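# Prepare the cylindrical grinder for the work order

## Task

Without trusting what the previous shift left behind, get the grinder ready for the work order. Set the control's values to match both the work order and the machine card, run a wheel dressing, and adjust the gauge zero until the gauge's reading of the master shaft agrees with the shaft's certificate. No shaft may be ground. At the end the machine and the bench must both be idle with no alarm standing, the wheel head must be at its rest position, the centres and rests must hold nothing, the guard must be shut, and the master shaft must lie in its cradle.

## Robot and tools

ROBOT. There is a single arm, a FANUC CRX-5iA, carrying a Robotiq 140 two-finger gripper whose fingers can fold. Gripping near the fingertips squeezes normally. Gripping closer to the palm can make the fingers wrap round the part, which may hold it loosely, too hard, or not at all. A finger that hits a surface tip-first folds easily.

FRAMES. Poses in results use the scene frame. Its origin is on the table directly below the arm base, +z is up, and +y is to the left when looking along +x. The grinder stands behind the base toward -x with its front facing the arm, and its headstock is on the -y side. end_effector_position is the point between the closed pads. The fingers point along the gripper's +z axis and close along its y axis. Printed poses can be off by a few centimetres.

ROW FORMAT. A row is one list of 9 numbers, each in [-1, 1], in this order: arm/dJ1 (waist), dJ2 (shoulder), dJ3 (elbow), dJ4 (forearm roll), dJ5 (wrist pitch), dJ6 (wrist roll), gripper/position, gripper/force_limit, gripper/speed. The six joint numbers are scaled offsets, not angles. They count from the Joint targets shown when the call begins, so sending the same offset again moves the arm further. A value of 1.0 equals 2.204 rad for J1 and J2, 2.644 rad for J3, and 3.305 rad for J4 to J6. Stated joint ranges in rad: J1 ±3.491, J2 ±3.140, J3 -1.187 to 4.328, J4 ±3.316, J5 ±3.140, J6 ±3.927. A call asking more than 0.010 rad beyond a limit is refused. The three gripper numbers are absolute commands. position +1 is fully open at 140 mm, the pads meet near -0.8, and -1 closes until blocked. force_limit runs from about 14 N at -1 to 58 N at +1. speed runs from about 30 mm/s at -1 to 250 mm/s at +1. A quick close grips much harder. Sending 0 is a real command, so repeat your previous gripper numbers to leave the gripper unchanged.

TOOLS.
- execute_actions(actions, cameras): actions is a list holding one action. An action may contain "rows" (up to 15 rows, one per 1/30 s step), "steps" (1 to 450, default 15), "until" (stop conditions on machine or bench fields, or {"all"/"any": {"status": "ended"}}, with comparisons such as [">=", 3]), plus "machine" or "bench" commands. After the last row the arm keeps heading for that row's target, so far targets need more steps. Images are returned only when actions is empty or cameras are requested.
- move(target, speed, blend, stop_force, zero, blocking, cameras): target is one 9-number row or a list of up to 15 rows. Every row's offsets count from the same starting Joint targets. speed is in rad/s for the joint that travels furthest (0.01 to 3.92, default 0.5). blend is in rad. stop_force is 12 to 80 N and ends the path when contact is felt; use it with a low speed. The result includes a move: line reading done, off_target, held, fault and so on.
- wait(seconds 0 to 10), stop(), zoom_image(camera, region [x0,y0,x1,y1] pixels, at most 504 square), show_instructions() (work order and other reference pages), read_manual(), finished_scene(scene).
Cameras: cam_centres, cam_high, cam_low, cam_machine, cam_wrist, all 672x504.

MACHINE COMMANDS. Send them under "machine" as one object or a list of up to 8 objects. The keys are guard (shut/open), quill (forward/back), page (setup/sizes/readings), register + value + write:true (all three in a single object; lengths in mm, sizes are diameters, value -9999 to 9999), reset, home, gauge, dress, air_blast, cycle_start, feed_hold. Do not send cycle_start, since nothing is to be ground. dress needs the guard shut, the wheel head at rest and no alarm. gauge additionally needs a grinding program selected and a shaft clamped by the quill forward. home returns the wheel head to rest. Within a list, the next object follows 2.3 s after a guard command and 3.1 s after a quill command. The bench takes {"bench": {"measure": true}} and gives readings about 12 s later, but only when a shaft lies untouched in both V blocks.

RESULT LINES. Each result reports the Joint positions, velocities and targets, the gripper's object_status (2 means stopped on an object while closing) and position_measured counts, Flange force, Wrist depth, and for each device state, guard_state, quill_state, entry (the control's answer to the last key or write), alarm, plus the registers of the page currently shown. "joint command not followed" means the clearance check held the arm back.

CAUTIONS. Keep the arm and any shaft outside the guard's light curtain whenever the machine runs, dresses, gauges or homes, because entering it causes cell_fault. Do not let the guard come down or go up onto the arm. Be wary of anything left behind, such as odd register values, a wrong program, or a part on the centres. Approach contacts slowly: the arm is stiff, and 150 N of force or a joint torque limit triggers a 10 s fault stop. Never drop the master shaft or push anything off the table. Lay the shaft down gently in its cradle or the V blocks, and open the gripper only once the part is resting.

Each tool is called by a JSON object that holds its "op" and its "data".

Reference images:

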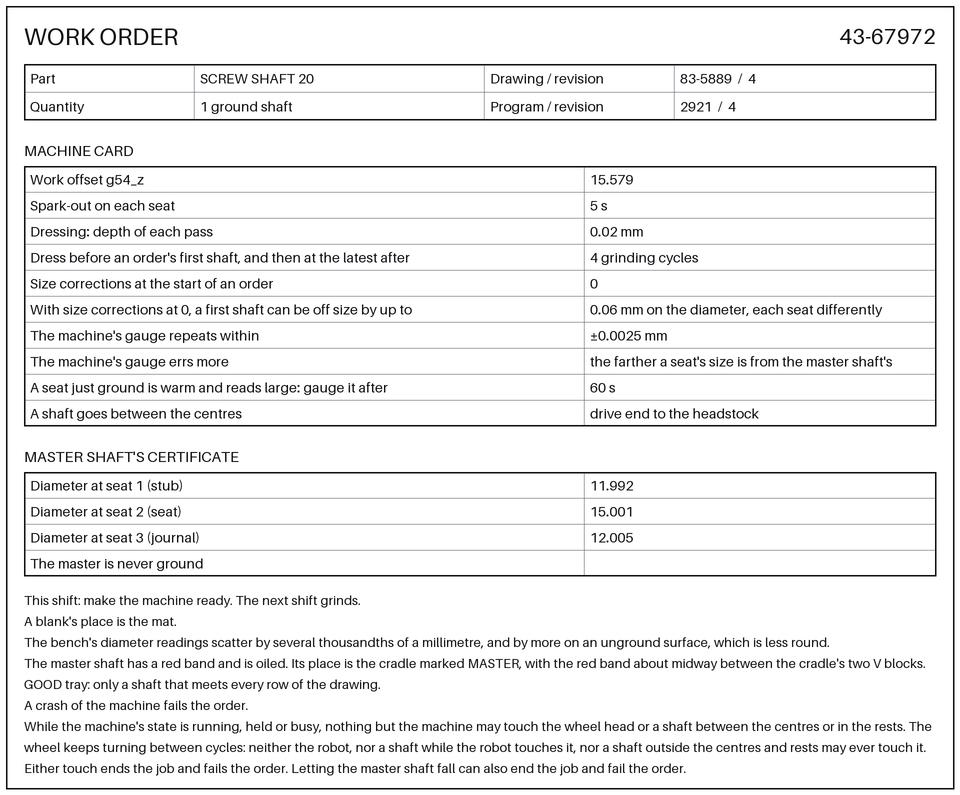

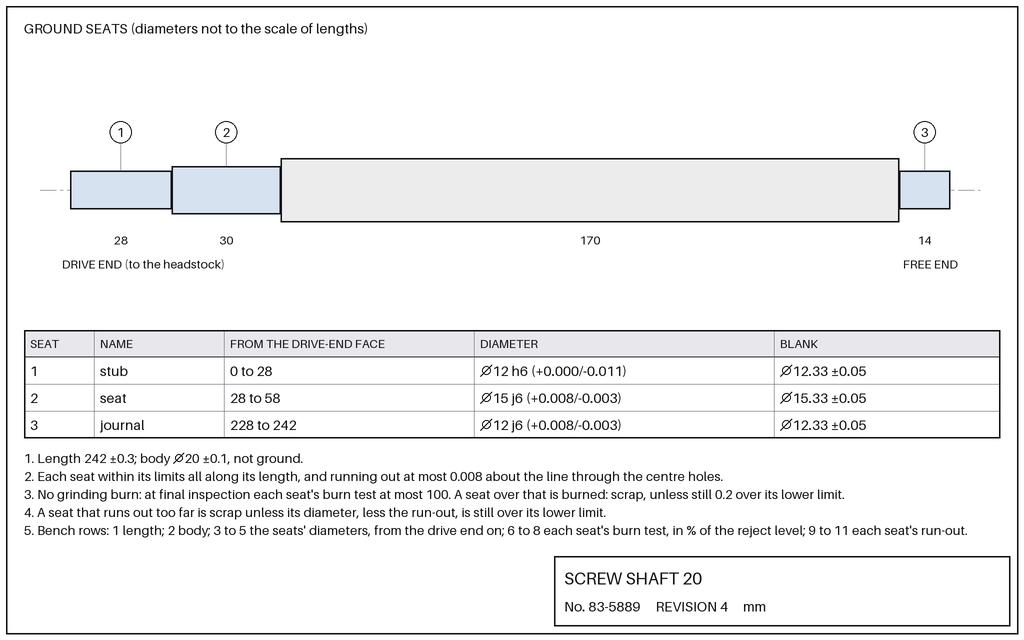

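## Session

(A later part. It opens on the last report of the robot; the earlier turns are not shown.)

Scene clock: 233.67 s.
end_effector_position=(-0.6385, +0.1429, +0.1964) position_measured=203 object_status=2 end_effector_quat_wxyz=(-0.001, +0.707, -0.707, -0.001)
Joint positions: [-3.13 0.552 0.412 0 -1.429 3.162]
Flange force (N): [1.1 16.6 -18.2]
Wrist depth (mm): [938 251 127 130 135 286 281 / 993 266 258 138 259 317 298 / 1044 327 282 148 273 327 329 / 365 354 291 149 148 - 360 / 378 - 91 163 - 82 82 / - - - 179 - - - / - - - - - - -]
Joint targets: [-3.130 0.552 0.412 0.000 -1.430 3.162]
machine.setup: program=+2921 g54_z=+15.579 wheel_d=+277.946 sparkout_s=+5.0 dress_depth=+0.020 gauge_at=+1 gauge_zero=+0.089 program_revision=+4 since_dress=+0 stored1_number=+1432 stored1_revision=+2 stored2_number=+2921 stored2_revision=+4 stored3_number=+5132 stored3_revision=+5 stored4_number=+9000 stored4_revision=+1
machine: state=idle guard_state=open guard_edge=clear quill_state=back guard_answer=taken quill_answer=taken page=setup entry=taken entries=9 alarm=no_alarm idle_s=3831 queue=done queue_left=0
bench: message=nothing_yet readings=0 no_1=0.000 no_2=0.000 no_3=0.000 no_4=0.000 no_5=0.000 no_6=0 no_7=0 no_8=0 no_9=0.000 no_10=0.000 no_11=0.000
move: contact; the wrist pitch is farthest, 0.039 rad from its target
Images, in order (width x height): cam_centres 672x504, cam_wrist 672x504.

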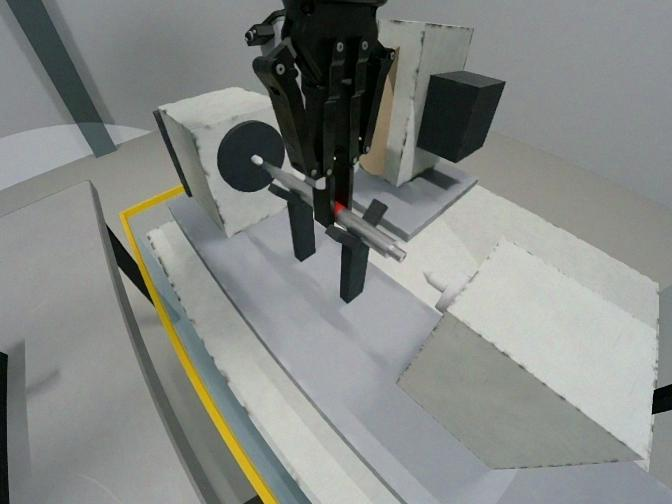

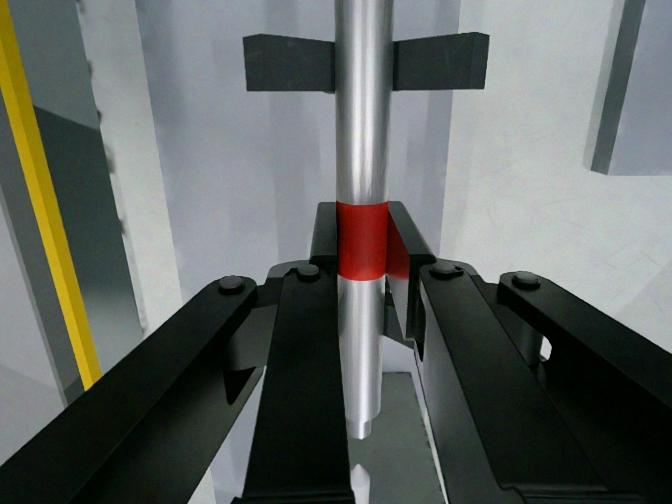

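{"op": "move", "data": {"target": [0,-0.0004,0.0018,0,-0.0018,0,0.2,-1,-1], "speed": 0.03, "cameras": ["cam_wrist","cam_centres"]}}

{"op": "zoom_image", "data": {"camera": "cam_centres", "region": [200, 60, 480, 320]}}

Scene clock: 239.07 s.
end_effector_position=(-0.6384, +0.1429, +0.1990) position_measured=104 object_status=0 end_effector_quat_wxyz=(-0.001, +0.707, -0.707, -0.001)
Joint positions: [-3.13 0.551 0.417 0 -1.436 3.162]
Flange force (N): [-0.6 9.6 -2.7]
Wrist depth (mm): [942 251 245 131 241 300 280 / - 269 262 138 265 320 298 / 1049 333 279 148 279 347 - / 363 354 152 161 294 137 - / - 85 160 170 172 - - / - - 343 182 417 - - / - - 374 211 - - -]
Joint targets: [-3.130 0.551 0.417 0.000 -1.436 3.162]
machine.setup: program=+2921 g54_z=+15.579 wheel_d=+277.946 sparkout_s=+5.0 dress_depth=+0.020 gauge_at=+1 gauge_zero=+0.089 program_revision=+4 since_dress=+0 stored1_number=+1432 stored1_revision=+2 stored2_number=+2921 stored2_revision=+4 stored3_number=+5132 stored3_revision=+5 stored4_number=+9000 stored4_revision=+1
machine: state=idle guard_state=open guard_edge=clear quill_state=back guard_answer=taken quill_answer=taken page=setup entry=taken entries=9 alarm=no_alarm idle_s=3837 queue=done queue_left=0
bench: message=nothing_yet readings=0 no_1=0.000 no_2=0.000 no_3=0.000 no_4=0.000 no_5=0.000 no_6=0 no_7=0 no_8=0 no_9=0.000 no_10=0.000 no_11=0.000
move: done
Images, in order (width x height): cam_centres 672x504, cam_wrist 672x504.

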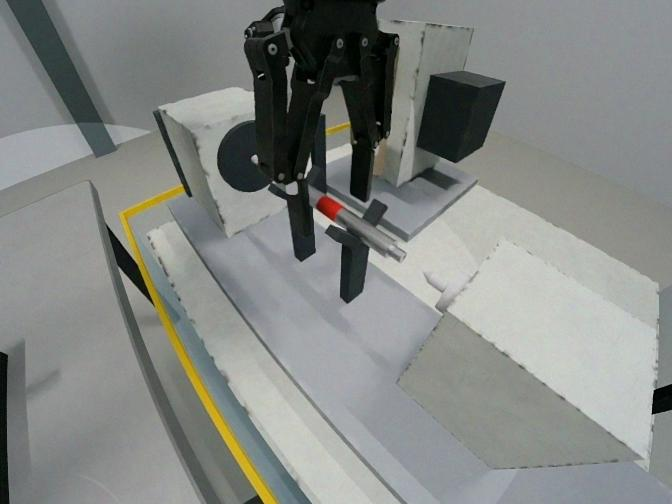

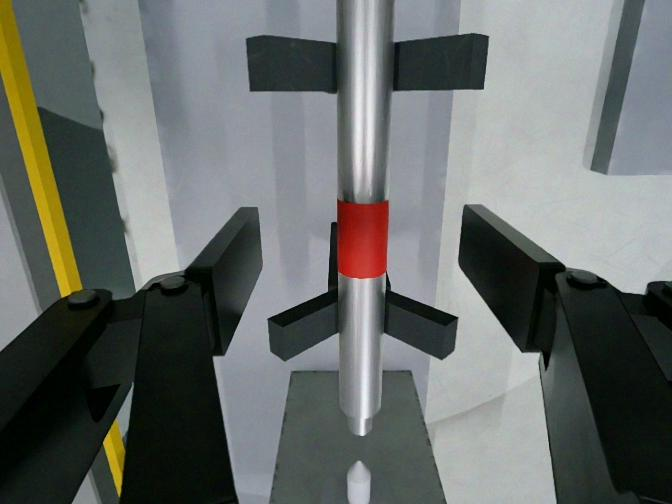

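Scaled by 1.800 from the camera's 672x504 image, which has a finer 960x720 frame.

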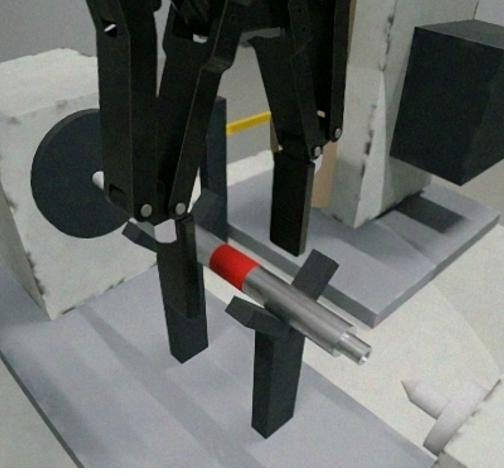

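{"op": "move", "data": {"target": [0,-0.0025,0.0857,0,-0.0704,0,0.2,-1,-1], "speed": 0.15, "cameras": ["cam_wrist","cam_centres"]}}

{"op": "zoom_image", "data": {"camera": "cam_centres", "region": [200, 60, 480, 320]}}

Scene clock: 247.33 s.
end_effector_position=(-0.6382, +0.1427, +0.2997) position_measured=104 object_status=3 end_effector_quat_wxyz=(-0.001, +0.707, -0.707, +0.000)
Joint positions: [-3.13 0.546 0.643 0 -1.668 3.162]
Flange force (N): [-1.5 11.4 -5.6]
Wrist depth (mm): [- - 335 328 379 389 365 / - 1025 358 237 354 409 386 / 434 430 379 374 429 - 438 / 465 415 152 270 258 124 466 / - 85 439 414 501 - - / - - 467 298 326 - - / - - - 279 296 - -]
Joint targets: [-3.130 0.546 0.643 0.000 -1.668 3.162]
machine.setup: program=+2921 g54_z=+15.579 wheel_d=+277.946 sparkout_s=+5.0 dress_depth=+0.020 gauge_at=+1 gauge_zero=+0.089 program_revision=+4 since_dress=+0 stored1_number=+1432 stored1_revision=+2 stored2_number=+2921 stored2_revision=+4 stored3_number=+5132 stored3_revision=+5 stored4_number=+9000 stored4_revision=+1
machine: state=idle guard_state=open guard_edge=clear quill_state=back guard_answer=taken quill_answer=taken page=setup entry=taken entries=9 alarm=no_alarm idle_s=3845 queue=done queue_left=0
bench: message=nothing_yet readings=0 no_1=0.000 no_2=0.000 no_3=0.000 no_4=0.000 no_5=0.000 no_6=0 no_7=0 no_8=0 no_9=0.000 no_10=0.000 no_11=0.000
move: done
Images, in order (width x height): cam_centres 672x504, cam_wrist 672x504.

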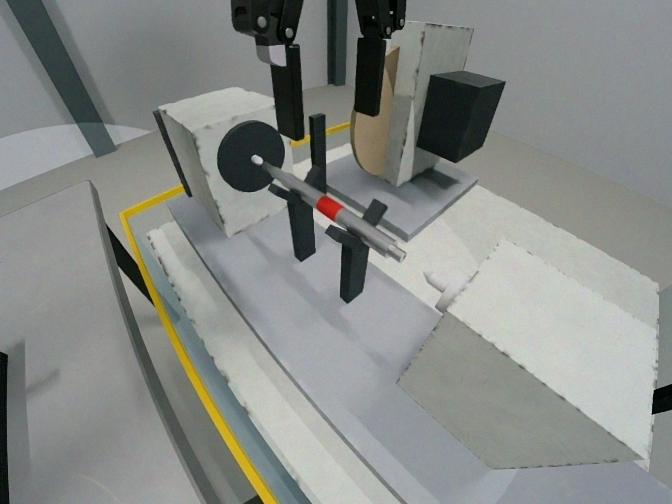

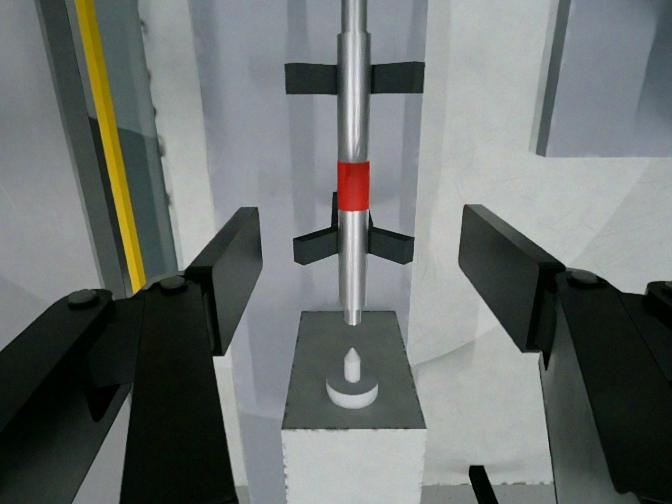

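Scaled by 1.800 from the camera's 672x504 image, which has a finer 960x720 frame.

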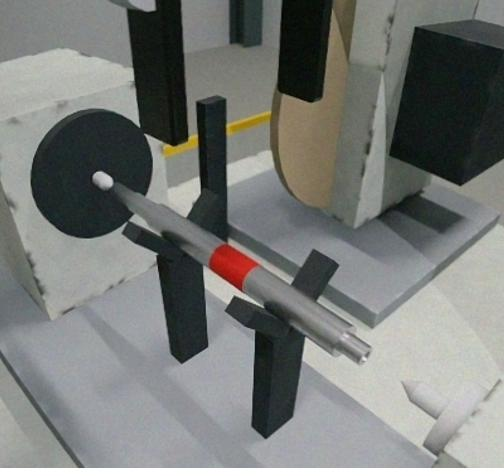

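{"op": "move", "data": {"target": [0.1679,-0.3135,-0.2035,0,-0.0469,-0.1117,0.2,-1,-1], "speed": 0.4, "cameras": ["cam_wrist","cam_machine"]}}

Scene clock: 251.87 s.
end_effector_position=(-0.3798, -0.0005, +0.4196) position_measured=104 object_status=3 end_effector_quat_wxyz=(-0.002, +0.707, -0.707, +0.000)
Joint positions: [-2.76 -0.145 0.105 0 -1.823 2.793]
Flange force (N): [2.1 3.9 -5.4]
Wrist depth (mm): [427 420 484 492 488 433 271 / 427 447 - 1001 521 474 324 / 423 474 - 1249 513 495 503 / 502 495 130 - - 466 396 / - 85 609 1308 582 - - / - - - - 635 - - / - - - 1672 680 - -]
Joint targets: [-2.760 -0.145 0.105 0.000 -1.823 2.793]
machine.setup: program=+2921 g54_z=+15.579 wheel_d=+277.946 sparkout_s=+5.0 dress_depth=+0.020 gauge_at=+1 gauge_zero=+0.089 program_revision=+4 since_dress=+0 stored1_number=+1432 stored1_revision=+2 stored2_number=+2921 stored2_revision=+4 stored3_number=+5132 stored3_revision=+5 stored4_number=+9000 stored4_revision=+1
machine: state=idle guard_state=open guard_edge=clear quill_state=back guard_answer=taken quill_answer=taken page=setup entry=taken entries=9 alarm=no_alarm idle_s=3849 queue=done queue_left=0
bench: message=nothing_yet readings=0 no_1=0.000 no_2=0.000 no_3=0.000 no_4=0.000 no_5=0.000 no_6=0 no_7=0 no_8=0 no_9=0.000 no_10=0.000 no_11=0.000
move: done
Images, in order (width x height): cam_machine 672x504, cam_wrist 672x504.

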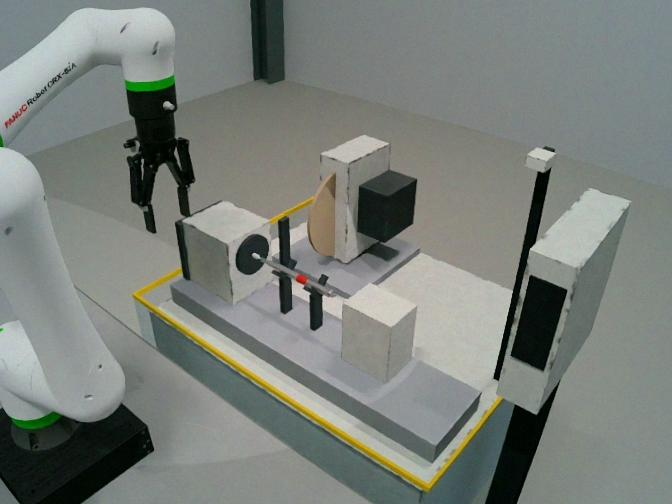

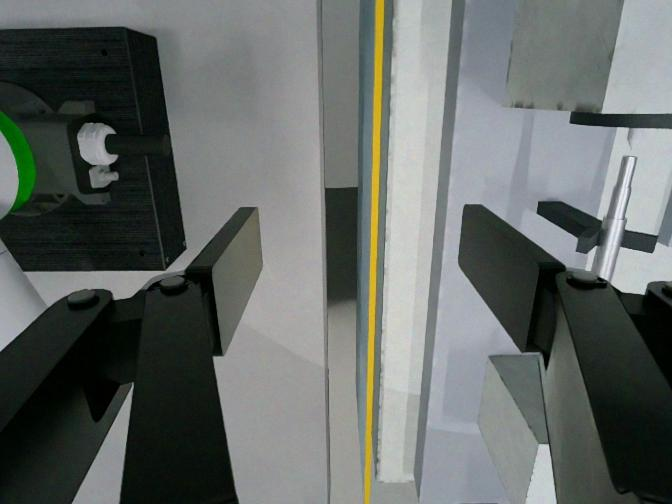

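{"op": "execute_actions", "data": {"actions": [{"machine":[{"quill":"forward"},{"guard":"shut"},{"page":"readings"}],"steps":220,"until":{"machine":{"queue":"done"}}}], "cameras": ["cam_centres","cam_machine"]}}

{"op": "zoom_image", "data": {"camera": "cam_centres", "region": [200, 60, 480, 320]}}

Scene clock: 259.33 s.
end_effector_position=(-0.3798, -0.0005, +0.4196) position_measured=104 object_status=3 end_effector_quat_wxyz=(-0.002, +0.707, -0.707, +0.000)
Joint positions: [-2.76 -0.145 0.105 0 -1.823 2.793]
Flange force (N): [2.3 4.3 -5.1]
Wrist depth (mm): [428 474 484 1140 136 438 - / 430 447 515 1059 145 478 289 / 423 476 - 1316 481 492 556 / 500 496 131 - 165 463 395 / - 85 114 - 181 - - / - - - 1472 611 - - / - - - 1588 643 - -]
Joint targets: [-2.760 -0.145 0.105 0.000 -1.823 2.793]
Tool commands: gripper/position=+0.2 gripper/force_limit=-1.0 gripper/speed=-1.0
machine.readings: gauge_d=+0.000 gauge_d_1=+0.000 gauge_d_2=+0.000 gauge_d_3=+0.000 pos_x=+0.000 pos_z=+0.000 load_peak=+0.0 cycles=+0
machine: state=idle guard_state=shut guard_edge=clear quill_state=clamped guard_answer=taken quill_answer=taken page=readings entry=taken entries=9 alarm=no_alarm idle_s=3857 queue=done queue_left=0
bench: message=nothing_yet readings=0 no_1=0.000 no_2=0.000 no_3=0.000 no_4=0.000 no_5=0.000 no_6=0 no_7=0 no_8=0 no_9=0.000 no_10=0.000 no_11=0.000
Images, in order (width x height): cam_centres 672x504, cam_machine 672x504.

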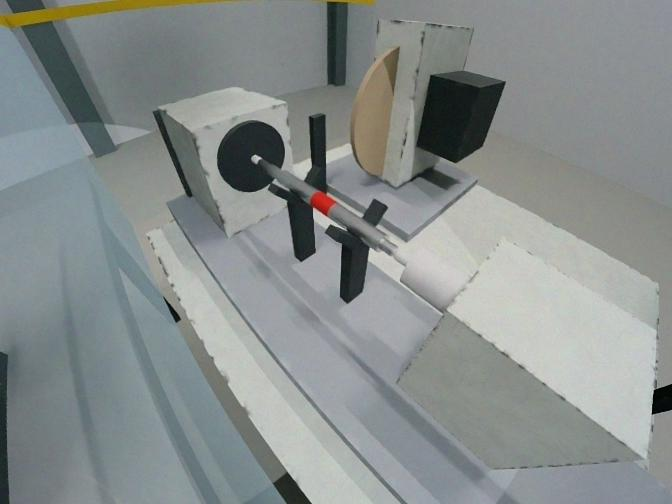

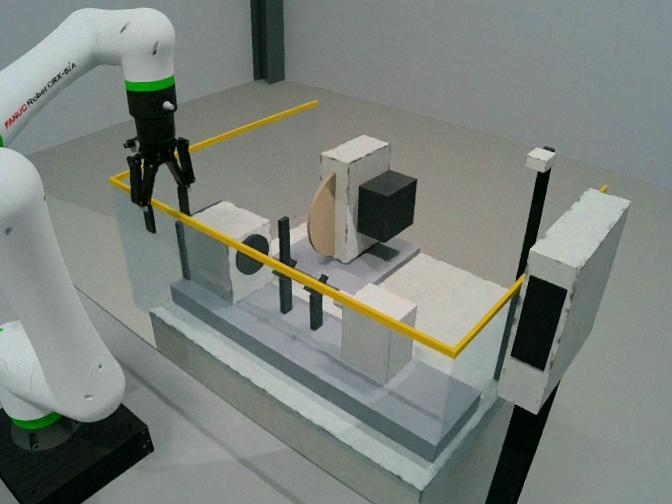

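Scaled by 1.800 from the camera's 672x504 image, which has a finer 960x720 frame.

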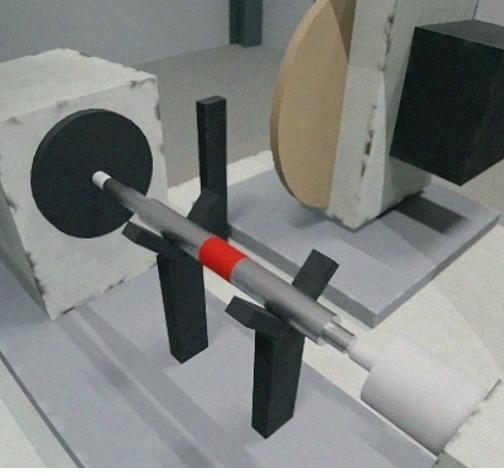

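{"op": "execute_actions", "data": {"actions": [{"machine":[{"gauge":true}],"steps":300,"until":{"machine":{"queue":["!=","running"]}}}], "cameras": ["cam_centres"]}}

Scene clock: 261.33 s.
end_effector_position=(-0.3798, -0.0005, +0.4196) position_measured=104 object_status=3 end_effector_quat_wxyz=(-0.002, +0.707, -0.707, +0.000)
Joint positions: [-2.76 -0.145 0.105 0 -1.823 2.793]
Flange force (N): [1.8 4.5 -5.0]
Wrist depth (mm): [425 481 - 1263 137 442 300 / 427 449 - 1054 147 459 - / 423 476 524 1256 157 496 488 / 508 497 151 1339 160 467 394 / - 85 116 1390 181 - - / - - - 719 612 - - / - - - - 646 - -]
Joint targets: [-2.760 -0.145 0.105 0.000 -1.823 2.793]
Tool commands: gripper/position=+0.2 gripper/force_limit=-1.0 gripper/speed=-1.0
machine.readings: gauge_d=+0.000 gauge_d_1=+0.000 gauge_d_2=+0.000 gauge_d_3=+0.000 pos_x=+0.000 pos_z=+0.000 load_peak=+0.0 cycles=+0
machine: state=idle guard_state=shut guard_edge=clear quill_state=clamped guard_answer=taken quill_answer=taken page=readings entry=refused_cabinet_fault entries=10 alarm=no_alarm idle_s=3859 queue=dropped queue_left=0
bench: message=nothing_yet readings=0 no_1=0.000 no_2=0.000 no_3=0.000 no_4=0.000 no_5=0.000 no_6=0 no_7=0 no_8=0 no_9=0.000 no_10=0.000 no_11=0.000
Images, in order (width x height): cam_centres 672x504.

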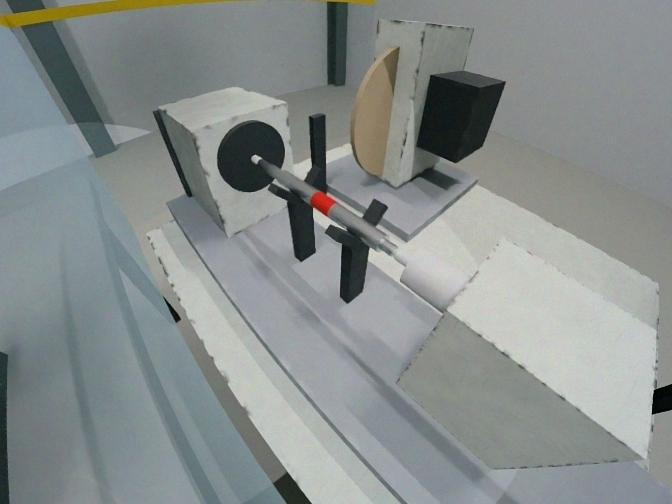

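{"op": "move", "data": {"target": [0.39,0,0,0,0,0,0.2,-1,-1], "speed": 0.6}}

{"op": "execute_actions", "data": {"actions": [{"machine":[{"gauge":true}],"steps":300,"until":{"machine":{"queue":["!=","running"]}}}]}}

Scene clock: 273.60 s.
end_effector_position=(-0.3803, -0.0630, +0.4210) position_measured=104 object_status=3 end_effector_quat_wxyz=(+0.003, +0.763, -0.647, -0.006)
Joint positions: [-2.594 -0.144 0.107 0.008 -1.81 2.793]
Flange force (N): [-1.2 22.7 -3.3]
Flange force when the fault began (N): [-96.7 137.6 -9.7]
Wrist depth (mm): [423 469 498 - 516 139 285 / 431 453 - 529 149 - 298 / 412 470 536 - 166 392 - / 495 501 139 - 167 138 360 / - 85 - 1202 570 - - / - - 682 - 606 - - / - - - 1611 686 - -]
Joint targets: [-2.594 -0.144 0.107 0.008 -1.810 2.793]
Tool commands: gripper/position=+0.2 gripper/force_limit=-1.0 gripper/speed=-1.0
FORCE FAULT: contact force on the arm reached its limit, and the arm stopped for 10 seconds. The contact can be on any part of the arm, not only on its tool. The arm's remaining commands of this call were not run. During the stop the arm's controller moved it back a little. The arm's target is now where it stood when the stop ended, not its last command. The arm accepts commands again.
machine.readings: gauge_d=+0.000 gauge_d_1=+0.000 gauge_d_2=+0.000 gauge_d_3=+0.000 pos_x=+0.000 pos_z=+0.000 load_peak=+0.0 cycles=+0
machine: state=idle guard_state=shut guard_edge=clear quill_state=clamped guard_answer=taken quill_answer=taken page=readings entry=refused_cabinet_fault entries=10 alarm=no_alarm idle_s=3871 queue=dropped queue_left=0
bench: message=nothing_yet readings=0 no_1=0.000 no_2=0.000 no_3=0.000 no_4=0.000 no_5=0.000 no_6=0 no_7=0 no_8=0 no_9=0.000 no_10=0.000 no_11=0.000
move: fault; the waist is farthest, 0.694 rad from its target

not run: an earlier result of this reply reported a stop or a fault. Calls in your next reply go to the robot.

{"op": "move", "data": {"target": [-0.06,0,0,-0.0024,0,0,0.2,-1,-1], "speed": 0.1, "cameras": ["cam_machine","cam_wrist"]}}

Scene clock: 278.63 s.
end_effector_position=(-0.3844, -0.0150, +0.4201) position_measured=104 object_status=3 end_effector_quat_wxyz=(+0.005, +0.719, -0.695, -0.003)
Joint positions: [-2.727 -0.144 0.107 0 -1.81 2.793]
Flange force (N): [2.6 4.3 -5.3]
Wrist depth (mm): [419 426 - 1049 145 369 275 / 428 445 - 1106 146 482 - / 413 469 - 1512 162 500 371 / 492 498 131 - 164 405 401 / - 85 114 751 181 - - / - - - - 602 - - / - - - 1723 666 - -]
Joint targets: [-2.727 -0.144 0.107 0.000 -1.810 2.793]
machine.readings: gauge_d=+0.000 gauge_d_1=+0.000 gauge_d_2=+0.000 gauge_d_3=+0.000 pos_x=+0.000 pos_z=+0.000 load_peak=+0.0 cycles=+0
machine: state=idle guard_state=shut guard_edge=clear quill_state=clamped guard_answer=taken quill_answer=taken page=readings entry=refused_cabinet_fault entries=10 alarm=no_alarm idle_s=3876 queue=dropped queue_left=0
bench: message=nothing_yet readings=0 no_1=0.000 no_2=0.000 no_3=0.000 no_4=0.000 no_5=0.000 no_6=0 no_7=0 no_8=0 no_9=0.000 no_10=0.000 no_11=0.000
move: done
Images, in order (width x height): cam_machine 672x504, cam_wrist 672x504.

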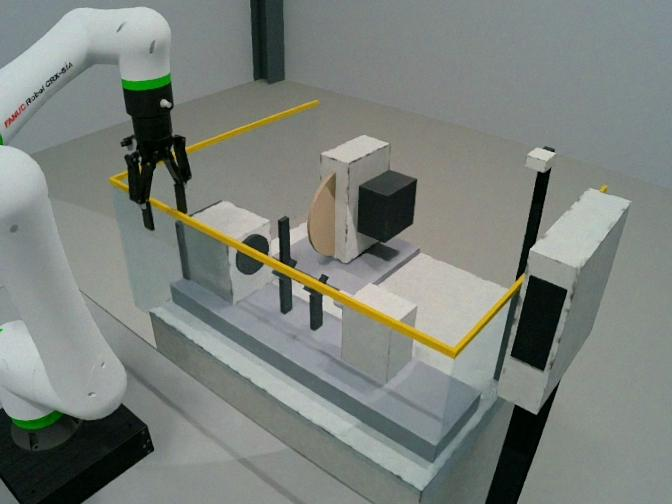

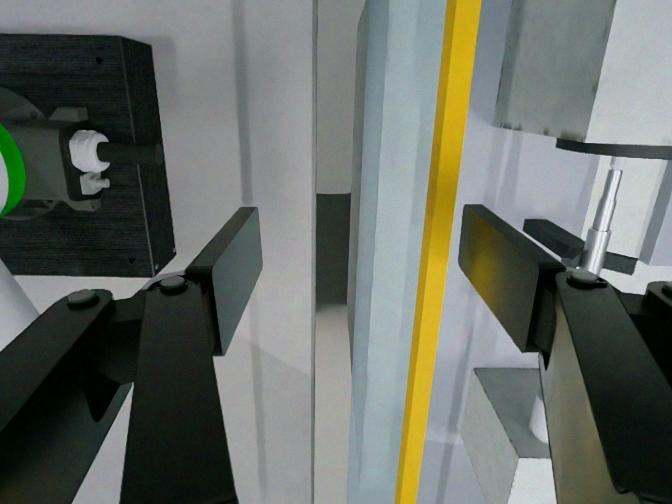

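{"op": "move", "data": {"target": [0,0.0608,0.1719,0,-0.1005,0,0.2,-1,-1], "speed": 0.15, "cameras": ["cam_machine","cam_wrist"]}}

Scene clock: 284.07 s.
end_effector_position=(-0.3805, -0.0136, +0.5501) position_measured=104 object_status=3 end_effector_quat_wxyz=(-0.001, +0.719, -0.695, +0.000)
Joint positions: [-2.727 -0.01 0.561 0 -2.142 2.793]
Flange force (N): [2.3 2.6 -4.3]
Wrist depth (mm): [585 582 641 1140 559 - - / 502 552 623 1215 587 448 431 / 445 590 668 1463 618 616 668 / 405 621 139 1398 303 137 690 / - 85 115 1523 708 - - / - - - 1635 797 - - / - - - 1793 1697 - -]
Joint targets: [-2.727 -0.010 0.561 0.000 -2.142 2.793]
machine.readings: gauge_d=+0.000 gauge_d_1=+0.000 gauge_d_2=+0.000 gauge_d_3=+0.000 pos_x=+0.000 pos_z=+0.000 load_peak=+0.0 cycles=+0
machine: state=idle guard_state=shut guard_edge=clear quill_state=clamped guard_answer=taken quill_answer=taken page=readings entry=refused_cabinet_fault entries=10 alarm=no_alarm idle_s=3881 queue=dropped queue_left=0
bench: message=nothing_yet readings=0 no_1=0.000 no_2=0.000 no_3=0.000 no_4=0.000 no_5=0.000 no_6=0 no_7=0 no_8=0 no_9=0.000 no_10=0.000 no_11=0.000
move: done
Images, in order (width x height): cam_machine 672x504, cam_wrist 672x504.

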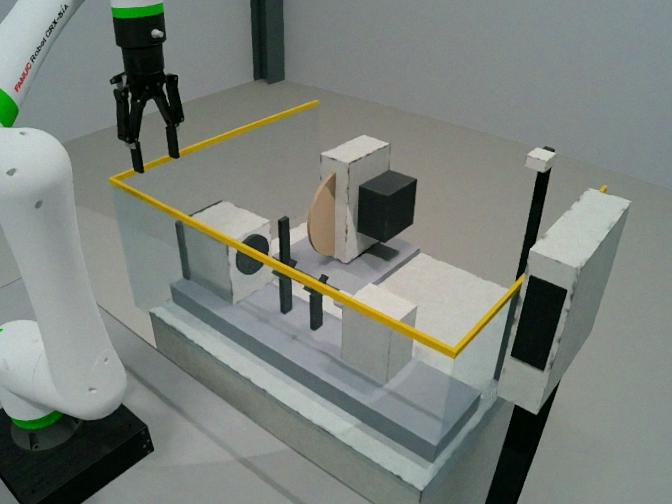

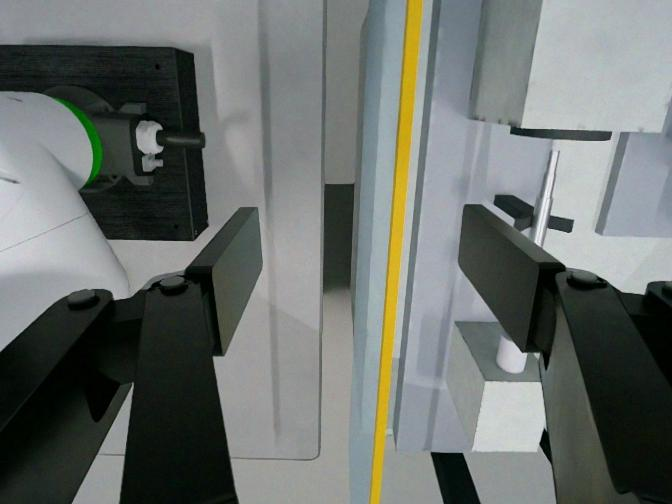

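{"op": "execute_actions", "data": {"actions": [{"machine":[{"gauge":true}],"steps":300,"until":{"machine":{"queue":["!=","running"]}}}]}}

Scene clock: 290.30 s.
end_effector_position=(-0.3805, -0.0136, +0.5501) position_measured=104 object_status=3 end_effector_quat_wxyz=(-0.001, +0.719, -0.695, +0.000)
Joint positions: [-2.727 -0.01 0.561 0 -2.142 2.793]
Flange force (N): [2.2 4.4 -7.6]
Wrist depth (mm): [541 540 - 1176 533 - 389 / 501 549 641 656 598 - 439 / 428 588 670 1249 618 609 658 / 407 623 139 - 306 126 688 / - 85 - 1566 715 - - / - - 872 1533 780 - - / - - 1917 1853 1793 - -]
Joint targets: [-2.727 -0.010 0.561 0.000 -2.142 2.793]
Tool commands: gripper/position=+0.2 gripper/force_limit=-1.0 gripper/speed=-1.0
machine.readings: gauge_d=+12.145 gauge_d_1=+12.145 gauge_d_2=+0.000 gauge_d_3=+0.000 pos_x=+0.000 pos_z=+0.000 load_peak=+0.0 cycles=+0
machine: state=idle guard_state=shut guard_edge=clear quill_state=clamped guard_answer=taken quill_answer=taken page=readings entry=taken entries=11 alarm=no_alarm idle_s=3887 queue=done queue_left=0
bench: message=nothing_yet readings=0 no_1=0.000 no_2=0.000 no_3=0.000 no_4=0.000 no_5=0.000 no_6=0 no_7=0 no_8=0 no_9=0.000 no_10=0.000 no_11=0.000

{"op": "execute_actions", "data": {"actions": [{"machine":[{"register":"gauge_at","value":2,"write":true},{"gauge":true},{"register":"gauge_at","value":3,"write":true},{"gauge":true}],"steps":400,"until":{"machine":{"queue":["!=","running"]}}}]}}

{"op": "execute_actions", "data": {"actions": [{"machine":[{"gauge":true},{"gauge":true}],"steps":400,"until":{"machine":{"queue":["!=","running"]}}}]}}

Scene clock: 300.60 s.
end_effector_position=(-0.3805, -0.0136, +0.5501) position_measured=104 object_status=3 end_effector_quat_wxyz=(-0.001, +0.719, -0.695, +0.000)
Joint positions: [-2.727 -0.01 0.561 0 -2.142 2.793]
Flange force (N): [2.0 5.2 -8.2]
Wrist depth (mm): [537 542 - 1364 554 - - / 544 546 644 - 580 459 - / 423 588 724 678 616 618 648 / 405 623 131 - 303 137 693 / - 85 113 1566 708 - - / - - 868 849 788 - - / - - 1822 1950 1868 - -]
Joint targets: [-2.727 -0.010 0.561 0.000 -2.142 2.793]
Tool commands: gripper/position=+0.2 gripper/force_limit=-1.0 gripper/speed=-1.0
machine.readings: gauge_d=+12.159 gauge_d_1=+12.145 gauge_d_2=+15.154 gauge_d_3=+12.159 pos_x=+0.000 pos_z=+0.000 load_peak=+0.0 cycles=+0
machine: state=idle guard_state=shut guard_edge=clear quill_state=clamped guard_answer=taken quill_answer=taken page=readings entry=taken entries=15 alarm=no_alarm idle_s=3898 queue=done queue_left=0
bench: message=nothing_yet readings=0 no_1=0.000 no_2=0.000 no_3=0.000 no_4=0.000 no_5=0.000 no_6=0 no_7=0 no_8=0 no_9=0.000 no_10=0.000 no_11=0.000

Scene clock: 308.90 s.
end_effector_position=(-0.3805, -0.0136, +0.5501) position_measured=104 object_status=3 end_effector_quat_wxyz=(-0.001, +0.719, -0.695, +0.000)
Joint positions: [-2.727 -0.01 0.561 0 -2.142 2.793]
Flange force (N): [2.1 4.7 -7.8]
Wrist depth (mm): [533 540 - 708 553 - - / 505 541 - 967 584 476 - / 437 596 - 1425 616 607 656 / 407 623 131 - 303 126 719 / - 85 731 - 715 - - / - - - 862 767 - - / - - 2003 1807 1822 - -]
Joint targets: [-2.727 -0.010 0.561 0.000 -2.142 2.793]
Tool commands: gripper/position=+0.2 gripper/force_limit=-1.0 gripper/speed=-1.0
machine.readings: gauge_d=+12.159 gauge_d_1=+12.145 gauge_d_2=+15.154 gauge_d_3=+12.159 pos_x=+0.000 pos_z=+0.000 load_peak=+0.0 cycles=+0
machine: state=idle guard_state=shut guard_edge=clear quill_state=clamped guard_answer=taken quill_answer=taken page=readings entry=taken entries=17 alarm=no_alarm idle_s=3906 queue=done queue_left=0
bench: message=nothing_yet readings=0 no_1=0.000 no_2=0.000 no_3=0.000 no_4=0.000 no_5=0.000 no_6=0 no_7=0 no_8=0 no_9=0.000 no_10=0.000 no_11=0.000

{"op": "execute_actions", "data": {"actions": [{"machine":[{"register":"gauge_zero","value":0.242,"write":true},{"gauge":true},{"register":"gauge_at","value":1,"write":true},{"gauge":true},{"quill":"back","guard":"open"}],"steps":450,"until":{"machine":{"queue":["!=","running"]}}}]}}

Scene clock: 322.13 s.
end_effector_position=(-0.3805, -0.0136, +0.5501) position_measured=104 object_status=3 end_effector_quat_wxyz=(-0.001, +0.719, -0.695, +0.000)
Joint positions: [-2.727 -0.01 0.561 0 -2.142 2.793]
Flange force (N): [2.1 4.5 -7.7]
Wrist depth (mm): [579 512 - - 552 - 391 / 505 546 632 1372 594 - 633 / 423 591 - 1323 619 606 654 / 407 616 130 1381 660 137 690 / - 85 114 889 736 - - / - - - 808 764 - - / - - 1900 1853 862 - -]
Joint targets: [-2.727 -0.010 0.561 0.000 -2.142 2.793]
Tool commands: gripper/position=+0.2 gripper/force_limit=-1.0 gripper/speed=-1.0
machine.readings: gauge_d=+11.992 gauge_d_1=+0.000 gauge_d_2=+0.000 gauge_d_3=+0.000 pos_x=+0.000 pos_z=+0.000 load_peak=+0.0 cycles=+0
machine: state=idle guard_state=open guard_edge=clear quill_state=back guard_answer=taken quill_answer=taken page=readings entry=taken entries=21 alarm=no_alarm idle_s=3919 queue=done queue_left=0
bench: message=nothing_yet readings=0 no_1=0.000 no_2=0.000 no_3=0.000 no_4=0.000 no_5=0.000 no_6=0 no_7=0 no_8=0 no_9=0.000 no_10=0.000 no_11=0.000

{"op": "move", "data": {"target": [-0.1829,0.2523,0.0310,0,0.1431,0.1117,0.2,-1,-1], "speed": 0.4, "cameras": ["cam_wrist","cam_centres"]}}

Scene clock: 326.20 s.
end_effector_position=(-0.6378, +0.1427, +0.3001) position_measured=104 object_status=3 end_effector_quat_wxyz=(-0.001, +0.707, -0.707, +0.000)
Joint positions: [-3.13 0.545 0.643 0 -1.669 3.162]
Flange force (N): [-2.2 10.8 -5.0]
Wrist depth (mm): [385 1079 337 328 336 - 365 / 408 374 356 238 359 383 386 / - 444 379 373 433 437 - / 463 464 152 271 262 125 - / - 85 427 417 492 - - / - - 475 300 - - - / - - 512 293 - - -]
Joint targets: [-3.130 0.546 0.643 0.000 -1.669 3.162]
machine.readings: gauge_d=+11.992 gauge_d_1=+0.000 gauge_d_2=+0.000 gauge_d_3=+0.000 pos_x=+0.000 pos_z=+0.000 load_peak=+0.0 cycles=+0
machine: state=idle guard_state=open guard_edge=clear quill_state=back guard_answer=taken quill_answer=taken page=readings entry=taken entries=21 alarm=no_alarm idle_s=3923 queue=done queue_left=0
bench: message=nothing_yet readings=0 no_1=0.000 no_2=0.000 no_3=0.000 no_4=0.000 no_5=0.000 no_6=0 no_7=0 no_8=0 no_9=0.000 no_10=0.000 no_11=0.000
move: done
Images, in order (width x height): cam_centres 672x504, cam_wrist 672x504.

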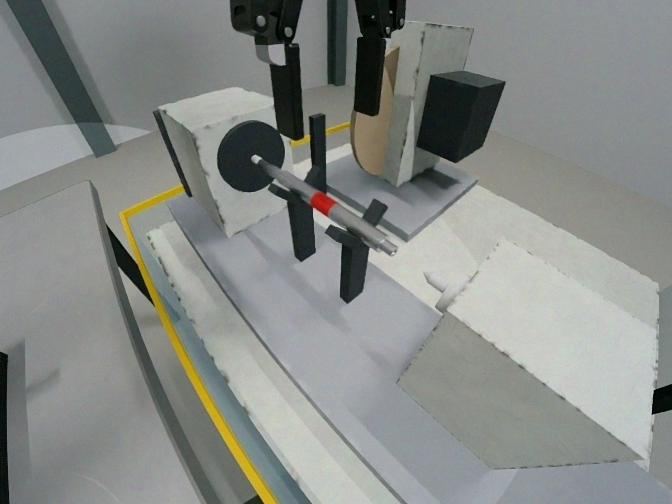

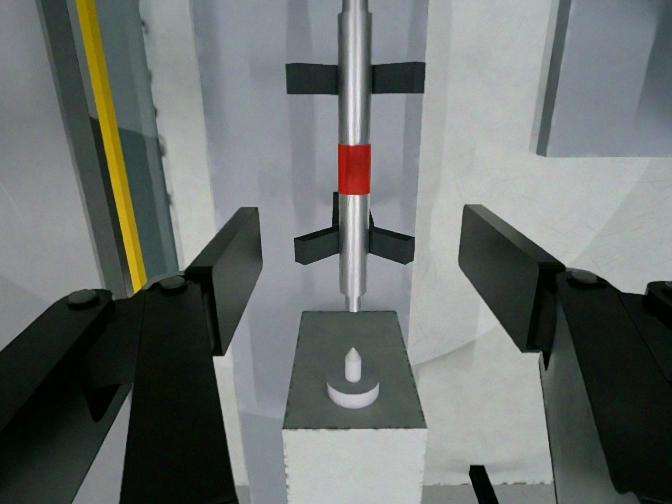

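{"op": "move", "data": {"target": [[0.0075,-0.0035,-0.0657,0,0.0506,-0.005,0.2,-1,-1],[0.0075,0.0007,-0.0909,0,0.0735,-0.005,0.2,-1,-1]], "speed": [0.15,0.06], "cameras": ["cam_wrist","cam_centres"]}}

{"op": "move", "data": {"target": [0,0,0,0,0,0,-1,0,-1]}}

{"op": "wait", "data": {"seconds": 1.2, "cameras": ["cam_centres","cam_wrist"]}}

{"op": "zoom_image", "data": {"camera": "cam_centres", "region": [200, 60, 480, 320]}}

Scene clock: 336.27 s.
end_effector_position=(-0.6385, +0.1324, +0.1960) position_measured=104 object_status=3 end_effector_quat_wxyz=(-0.001, +0.707, -0.707, -0.001)
Joint positions: [-3.113 0.547 0.403 0 -1.426 3.145]
Flange force (N): [-1.1 11.1 -3.0]
Wrist depth (mm): [896 248 241 137 240 - 281 / 926 274 265 135 133 314 305 / 284 331 277 144 277 334 323 / 364 353 153 156 289 348 346 / - 85 130 169 306 - - / - - 341 177 - - - / - - 363 251 - - -]
Joint targets: [-3.113 0.547 0.403 0.000 -1.426 3.145]
machine.readings: gauge_d=+11.992 gauge_d_1=+0.000 gauge_d_2=+0.000 gauge_d_3=+0.000 pos_x=+0.000 pos_z=+0.000 load_peak=+0.0 cycles=+0
machine: state=idle guard_state=open guard_edge=clear quill_state=back guard_answer=taken quill_answer=taken page=readings entry=taken entries=21 alarm=no_alarm idle_s=3933 queue=done queue_left=0
bench: message=nothing_yet readings=0 no_1=0.000 no_2=0.000 no_3=0.000 no_4=0.000 no_5=0.000 no_6=0 no_7=0 no_8=0 no_9=0.000 no_10=0.000 no_11=0.000
move: done
Images, in order (width x height): cam_centres 672x504, cam_wrist 672x504.

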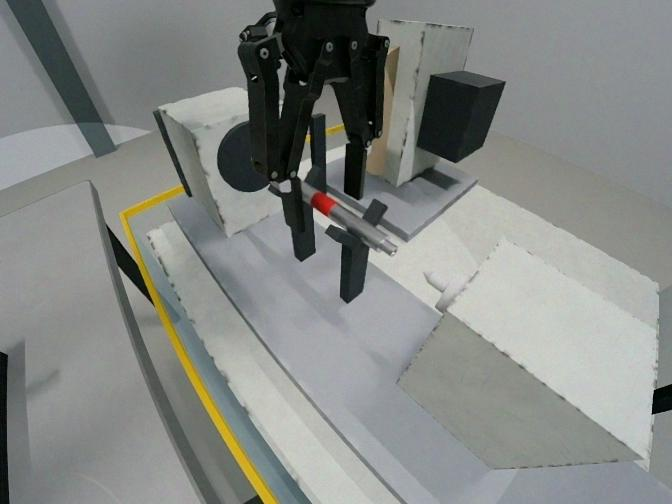

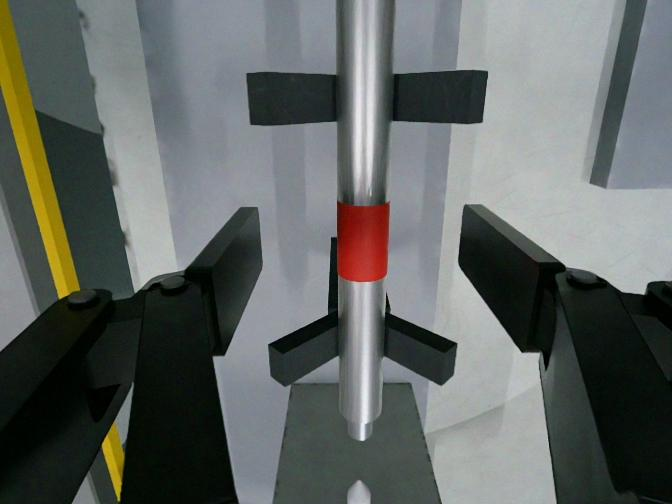

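Scene clock: 338.80 s.
end_effector_position=(-0.6386, +0.1324, +0.1959) position_measured=203 object_status=0 end_effector_quat_wxyz=(-0.001, +0.707, -0.707, -0.001)
Joint positions: [-3.113 0.547 0.403 0 -1.426 3.145]
Flange force (N): [-0.9 18.2 -8.2]
Wrist depth (mm): [934 247 245 133 243 296 289 / - 258 260 136 133 315 298 / 1049 326 276 146 275 331 326 / 366 364 292 153 147 353 356 / 372 - 91 - - 82 374 / - - - - - - - / - - - - - - -]
Joint targets: [-3.113 0.547 0.403 0.000 -1.426 3.145]
machine.readings: gauge_d=+11.992 gauge_d_1=+0.000 gauge_d_2=+0.000 gauge_d_3=+0.000 pos_x=+0.000 pos_z=+0.000 load_peak=+0.0 cycles=+0
machine: state=idle guard_state=open guard_edge=clear quill_state=back guard_answer=taken quill_answer=taken page=readings entry=taken entries=21 alarm=no_alarm idle_s=3935 queue=done queue_left=0
bench: message=nothing_yet readings=0 no_1=0.000 no_2=0.000 no_3=0.000 no_4=0.000 no_5=0.000 no_6=0 no_7=0 no_8=0 no_9=0.000 no_10=0.000 no_11=0.000
move: done

Scene clock: 340.00 s.
end_effector_position=(-0.6385, +0.1324, +0.1959) position_measured=203 object_status=2 end_effector_quat_wxyz=(-0.001, +0.707, -0.707, -0.001)
Joint positions: [-3.113 0.547 0.403 0 -1.426 3.145]
Flange force (N): [-0.8 18.9 -7.7]
Wrist depth (mm): [- 248 245 135 245 296 288 / 984 267 131 136 133 318 298 / 1049 327 275 154 276 334 320 / 365 370 293 151 148 354 364 / 369 - 91 - - 82 82 / - - - - - - - / - - - - - - -]
Joint targets: [-3.113 0.547 0.403 0.000 -1.426 3.145]
Tool commands: gripper/position=-1.0 gripper/force_limit=+0.0 gripper/speed=-1.0
machine.readings: gauge_d=+11.992 gauge_d_1=+0.000 gauge_d_2=+0.000 gauge_d_3=+0.000 pos_x=+0.000 pos_z=+0.000 load_peak=+0.0 cycles=+0
machine: state=idle guard_state=open guard_edge=clear quill_state=back guard_answer=taken quill_answer=taken page=readings entry=taken entries=21 alarm=no_alarm idle_s=3937 queue=done queue_left=0
bench: message=nothing_yet readings=0 no_1=0.000 no_2=0.000 no_3=0.000 no_4=0.000 no_5=0.000 no_6=0 no_7=0 no_8=0 no_9=0.000 no_10=0.000 no_11=0.000
wait: 1.20 s
Images, in order (width x height): cam_centres 672x504, cam_wrist 672x504.

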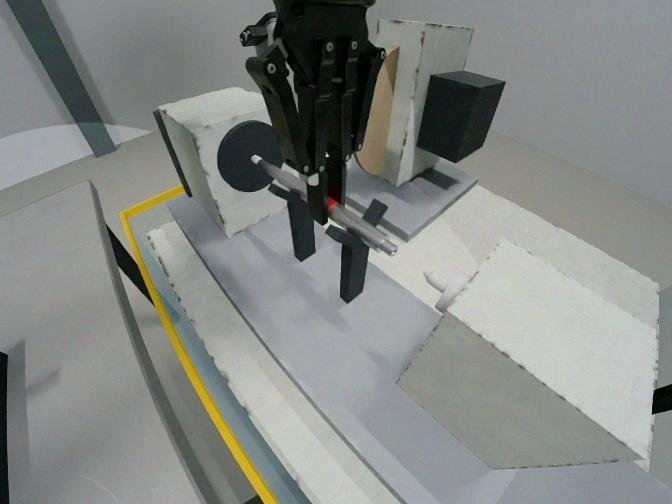

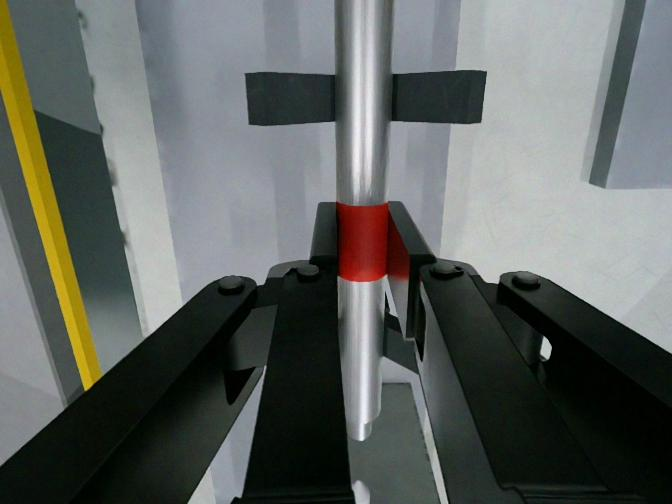

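Scaled by 1.800 from the camera's 672x504 image, which has a finer 960x720 frame.

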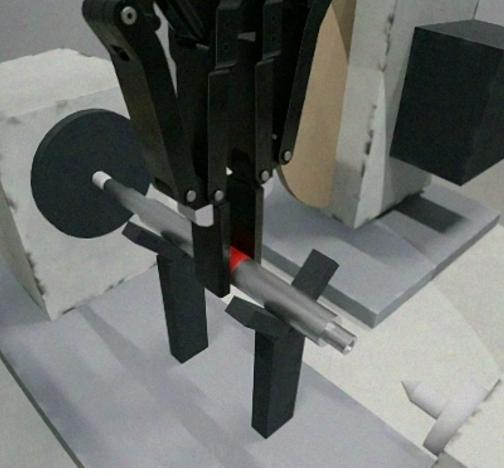

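{"op": "move", "data": {"target": [[-0.0105,0.0042,0.0057,0,-0.002,0.007,-1,0,-1],[-0.0105,0.0016,0.0938,0,-0.0742,0.007,-1,0,-1]], "speed": [0.02,0.1], "cameras": ["cam_wrist","cam_centres"]}}

Scene clock: 347.33 s.
end_effector_position=(-0.6386, +0.1470, +0.3000) position_measured=203 object_status=2 end_effector_quat_wxyz=(-0.001, +0.707, -0.707, +0.000)
Joint positions: [-3.136 0.551 0.651 0 -1.671 3.169]
Flange force (N): [-1.7 12.1 -0.5]
Wrist depth (mm): [- 926 335 - 367 383 365 / - 407 356 136 354 404 383 / 425 1158 379 145 378 437 436 / 457 496 402 151 147 - 445 / 480 - 91 165 - 82 82 / - - - 176 - - - / - - - - - - -]
Joint targets: [-3.136 0.551 0.651 0.000 -1.671 3.169]
machine.readings: gauge_d=+11.992 gauge_d_1=+0.000 gauge_d_2=+0.000 gauge_d_3=+0.000 pos_x=+0.000 pos_z=+0.000 load_peak=+0.0 cycles=+0
machine: state=idle guard_state=open guard_edge=clear quill_state=back guard_answer=taken quill_answer=taken page=readings entry=taken entries=21 alarm=no_alarm idle_s=3944 queue=done queue_left=0
bench: message=nothing_yet readings=0 no_1=0.000 no_2=0.000 no_3=0.000 no_4=0.000 no_5=0.000 no_6=0 no_7=0 no_8=0 no_9=0.000 no_10=0.000 no_11=0.000
move: done
Images, in order (width x height): cam_centres 672x504, cam_wrist 672x504.

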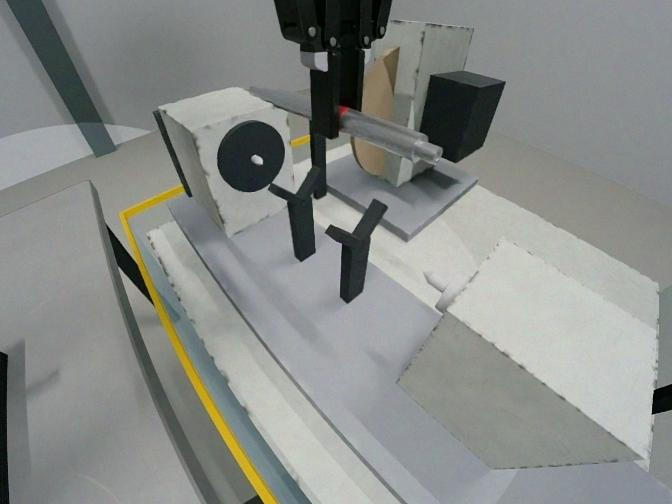

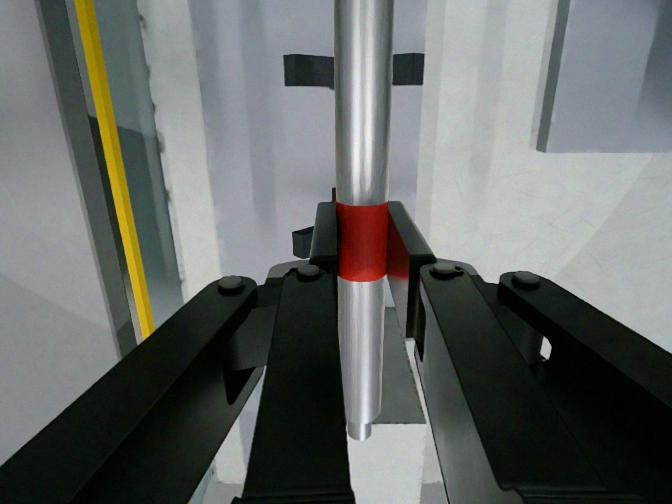

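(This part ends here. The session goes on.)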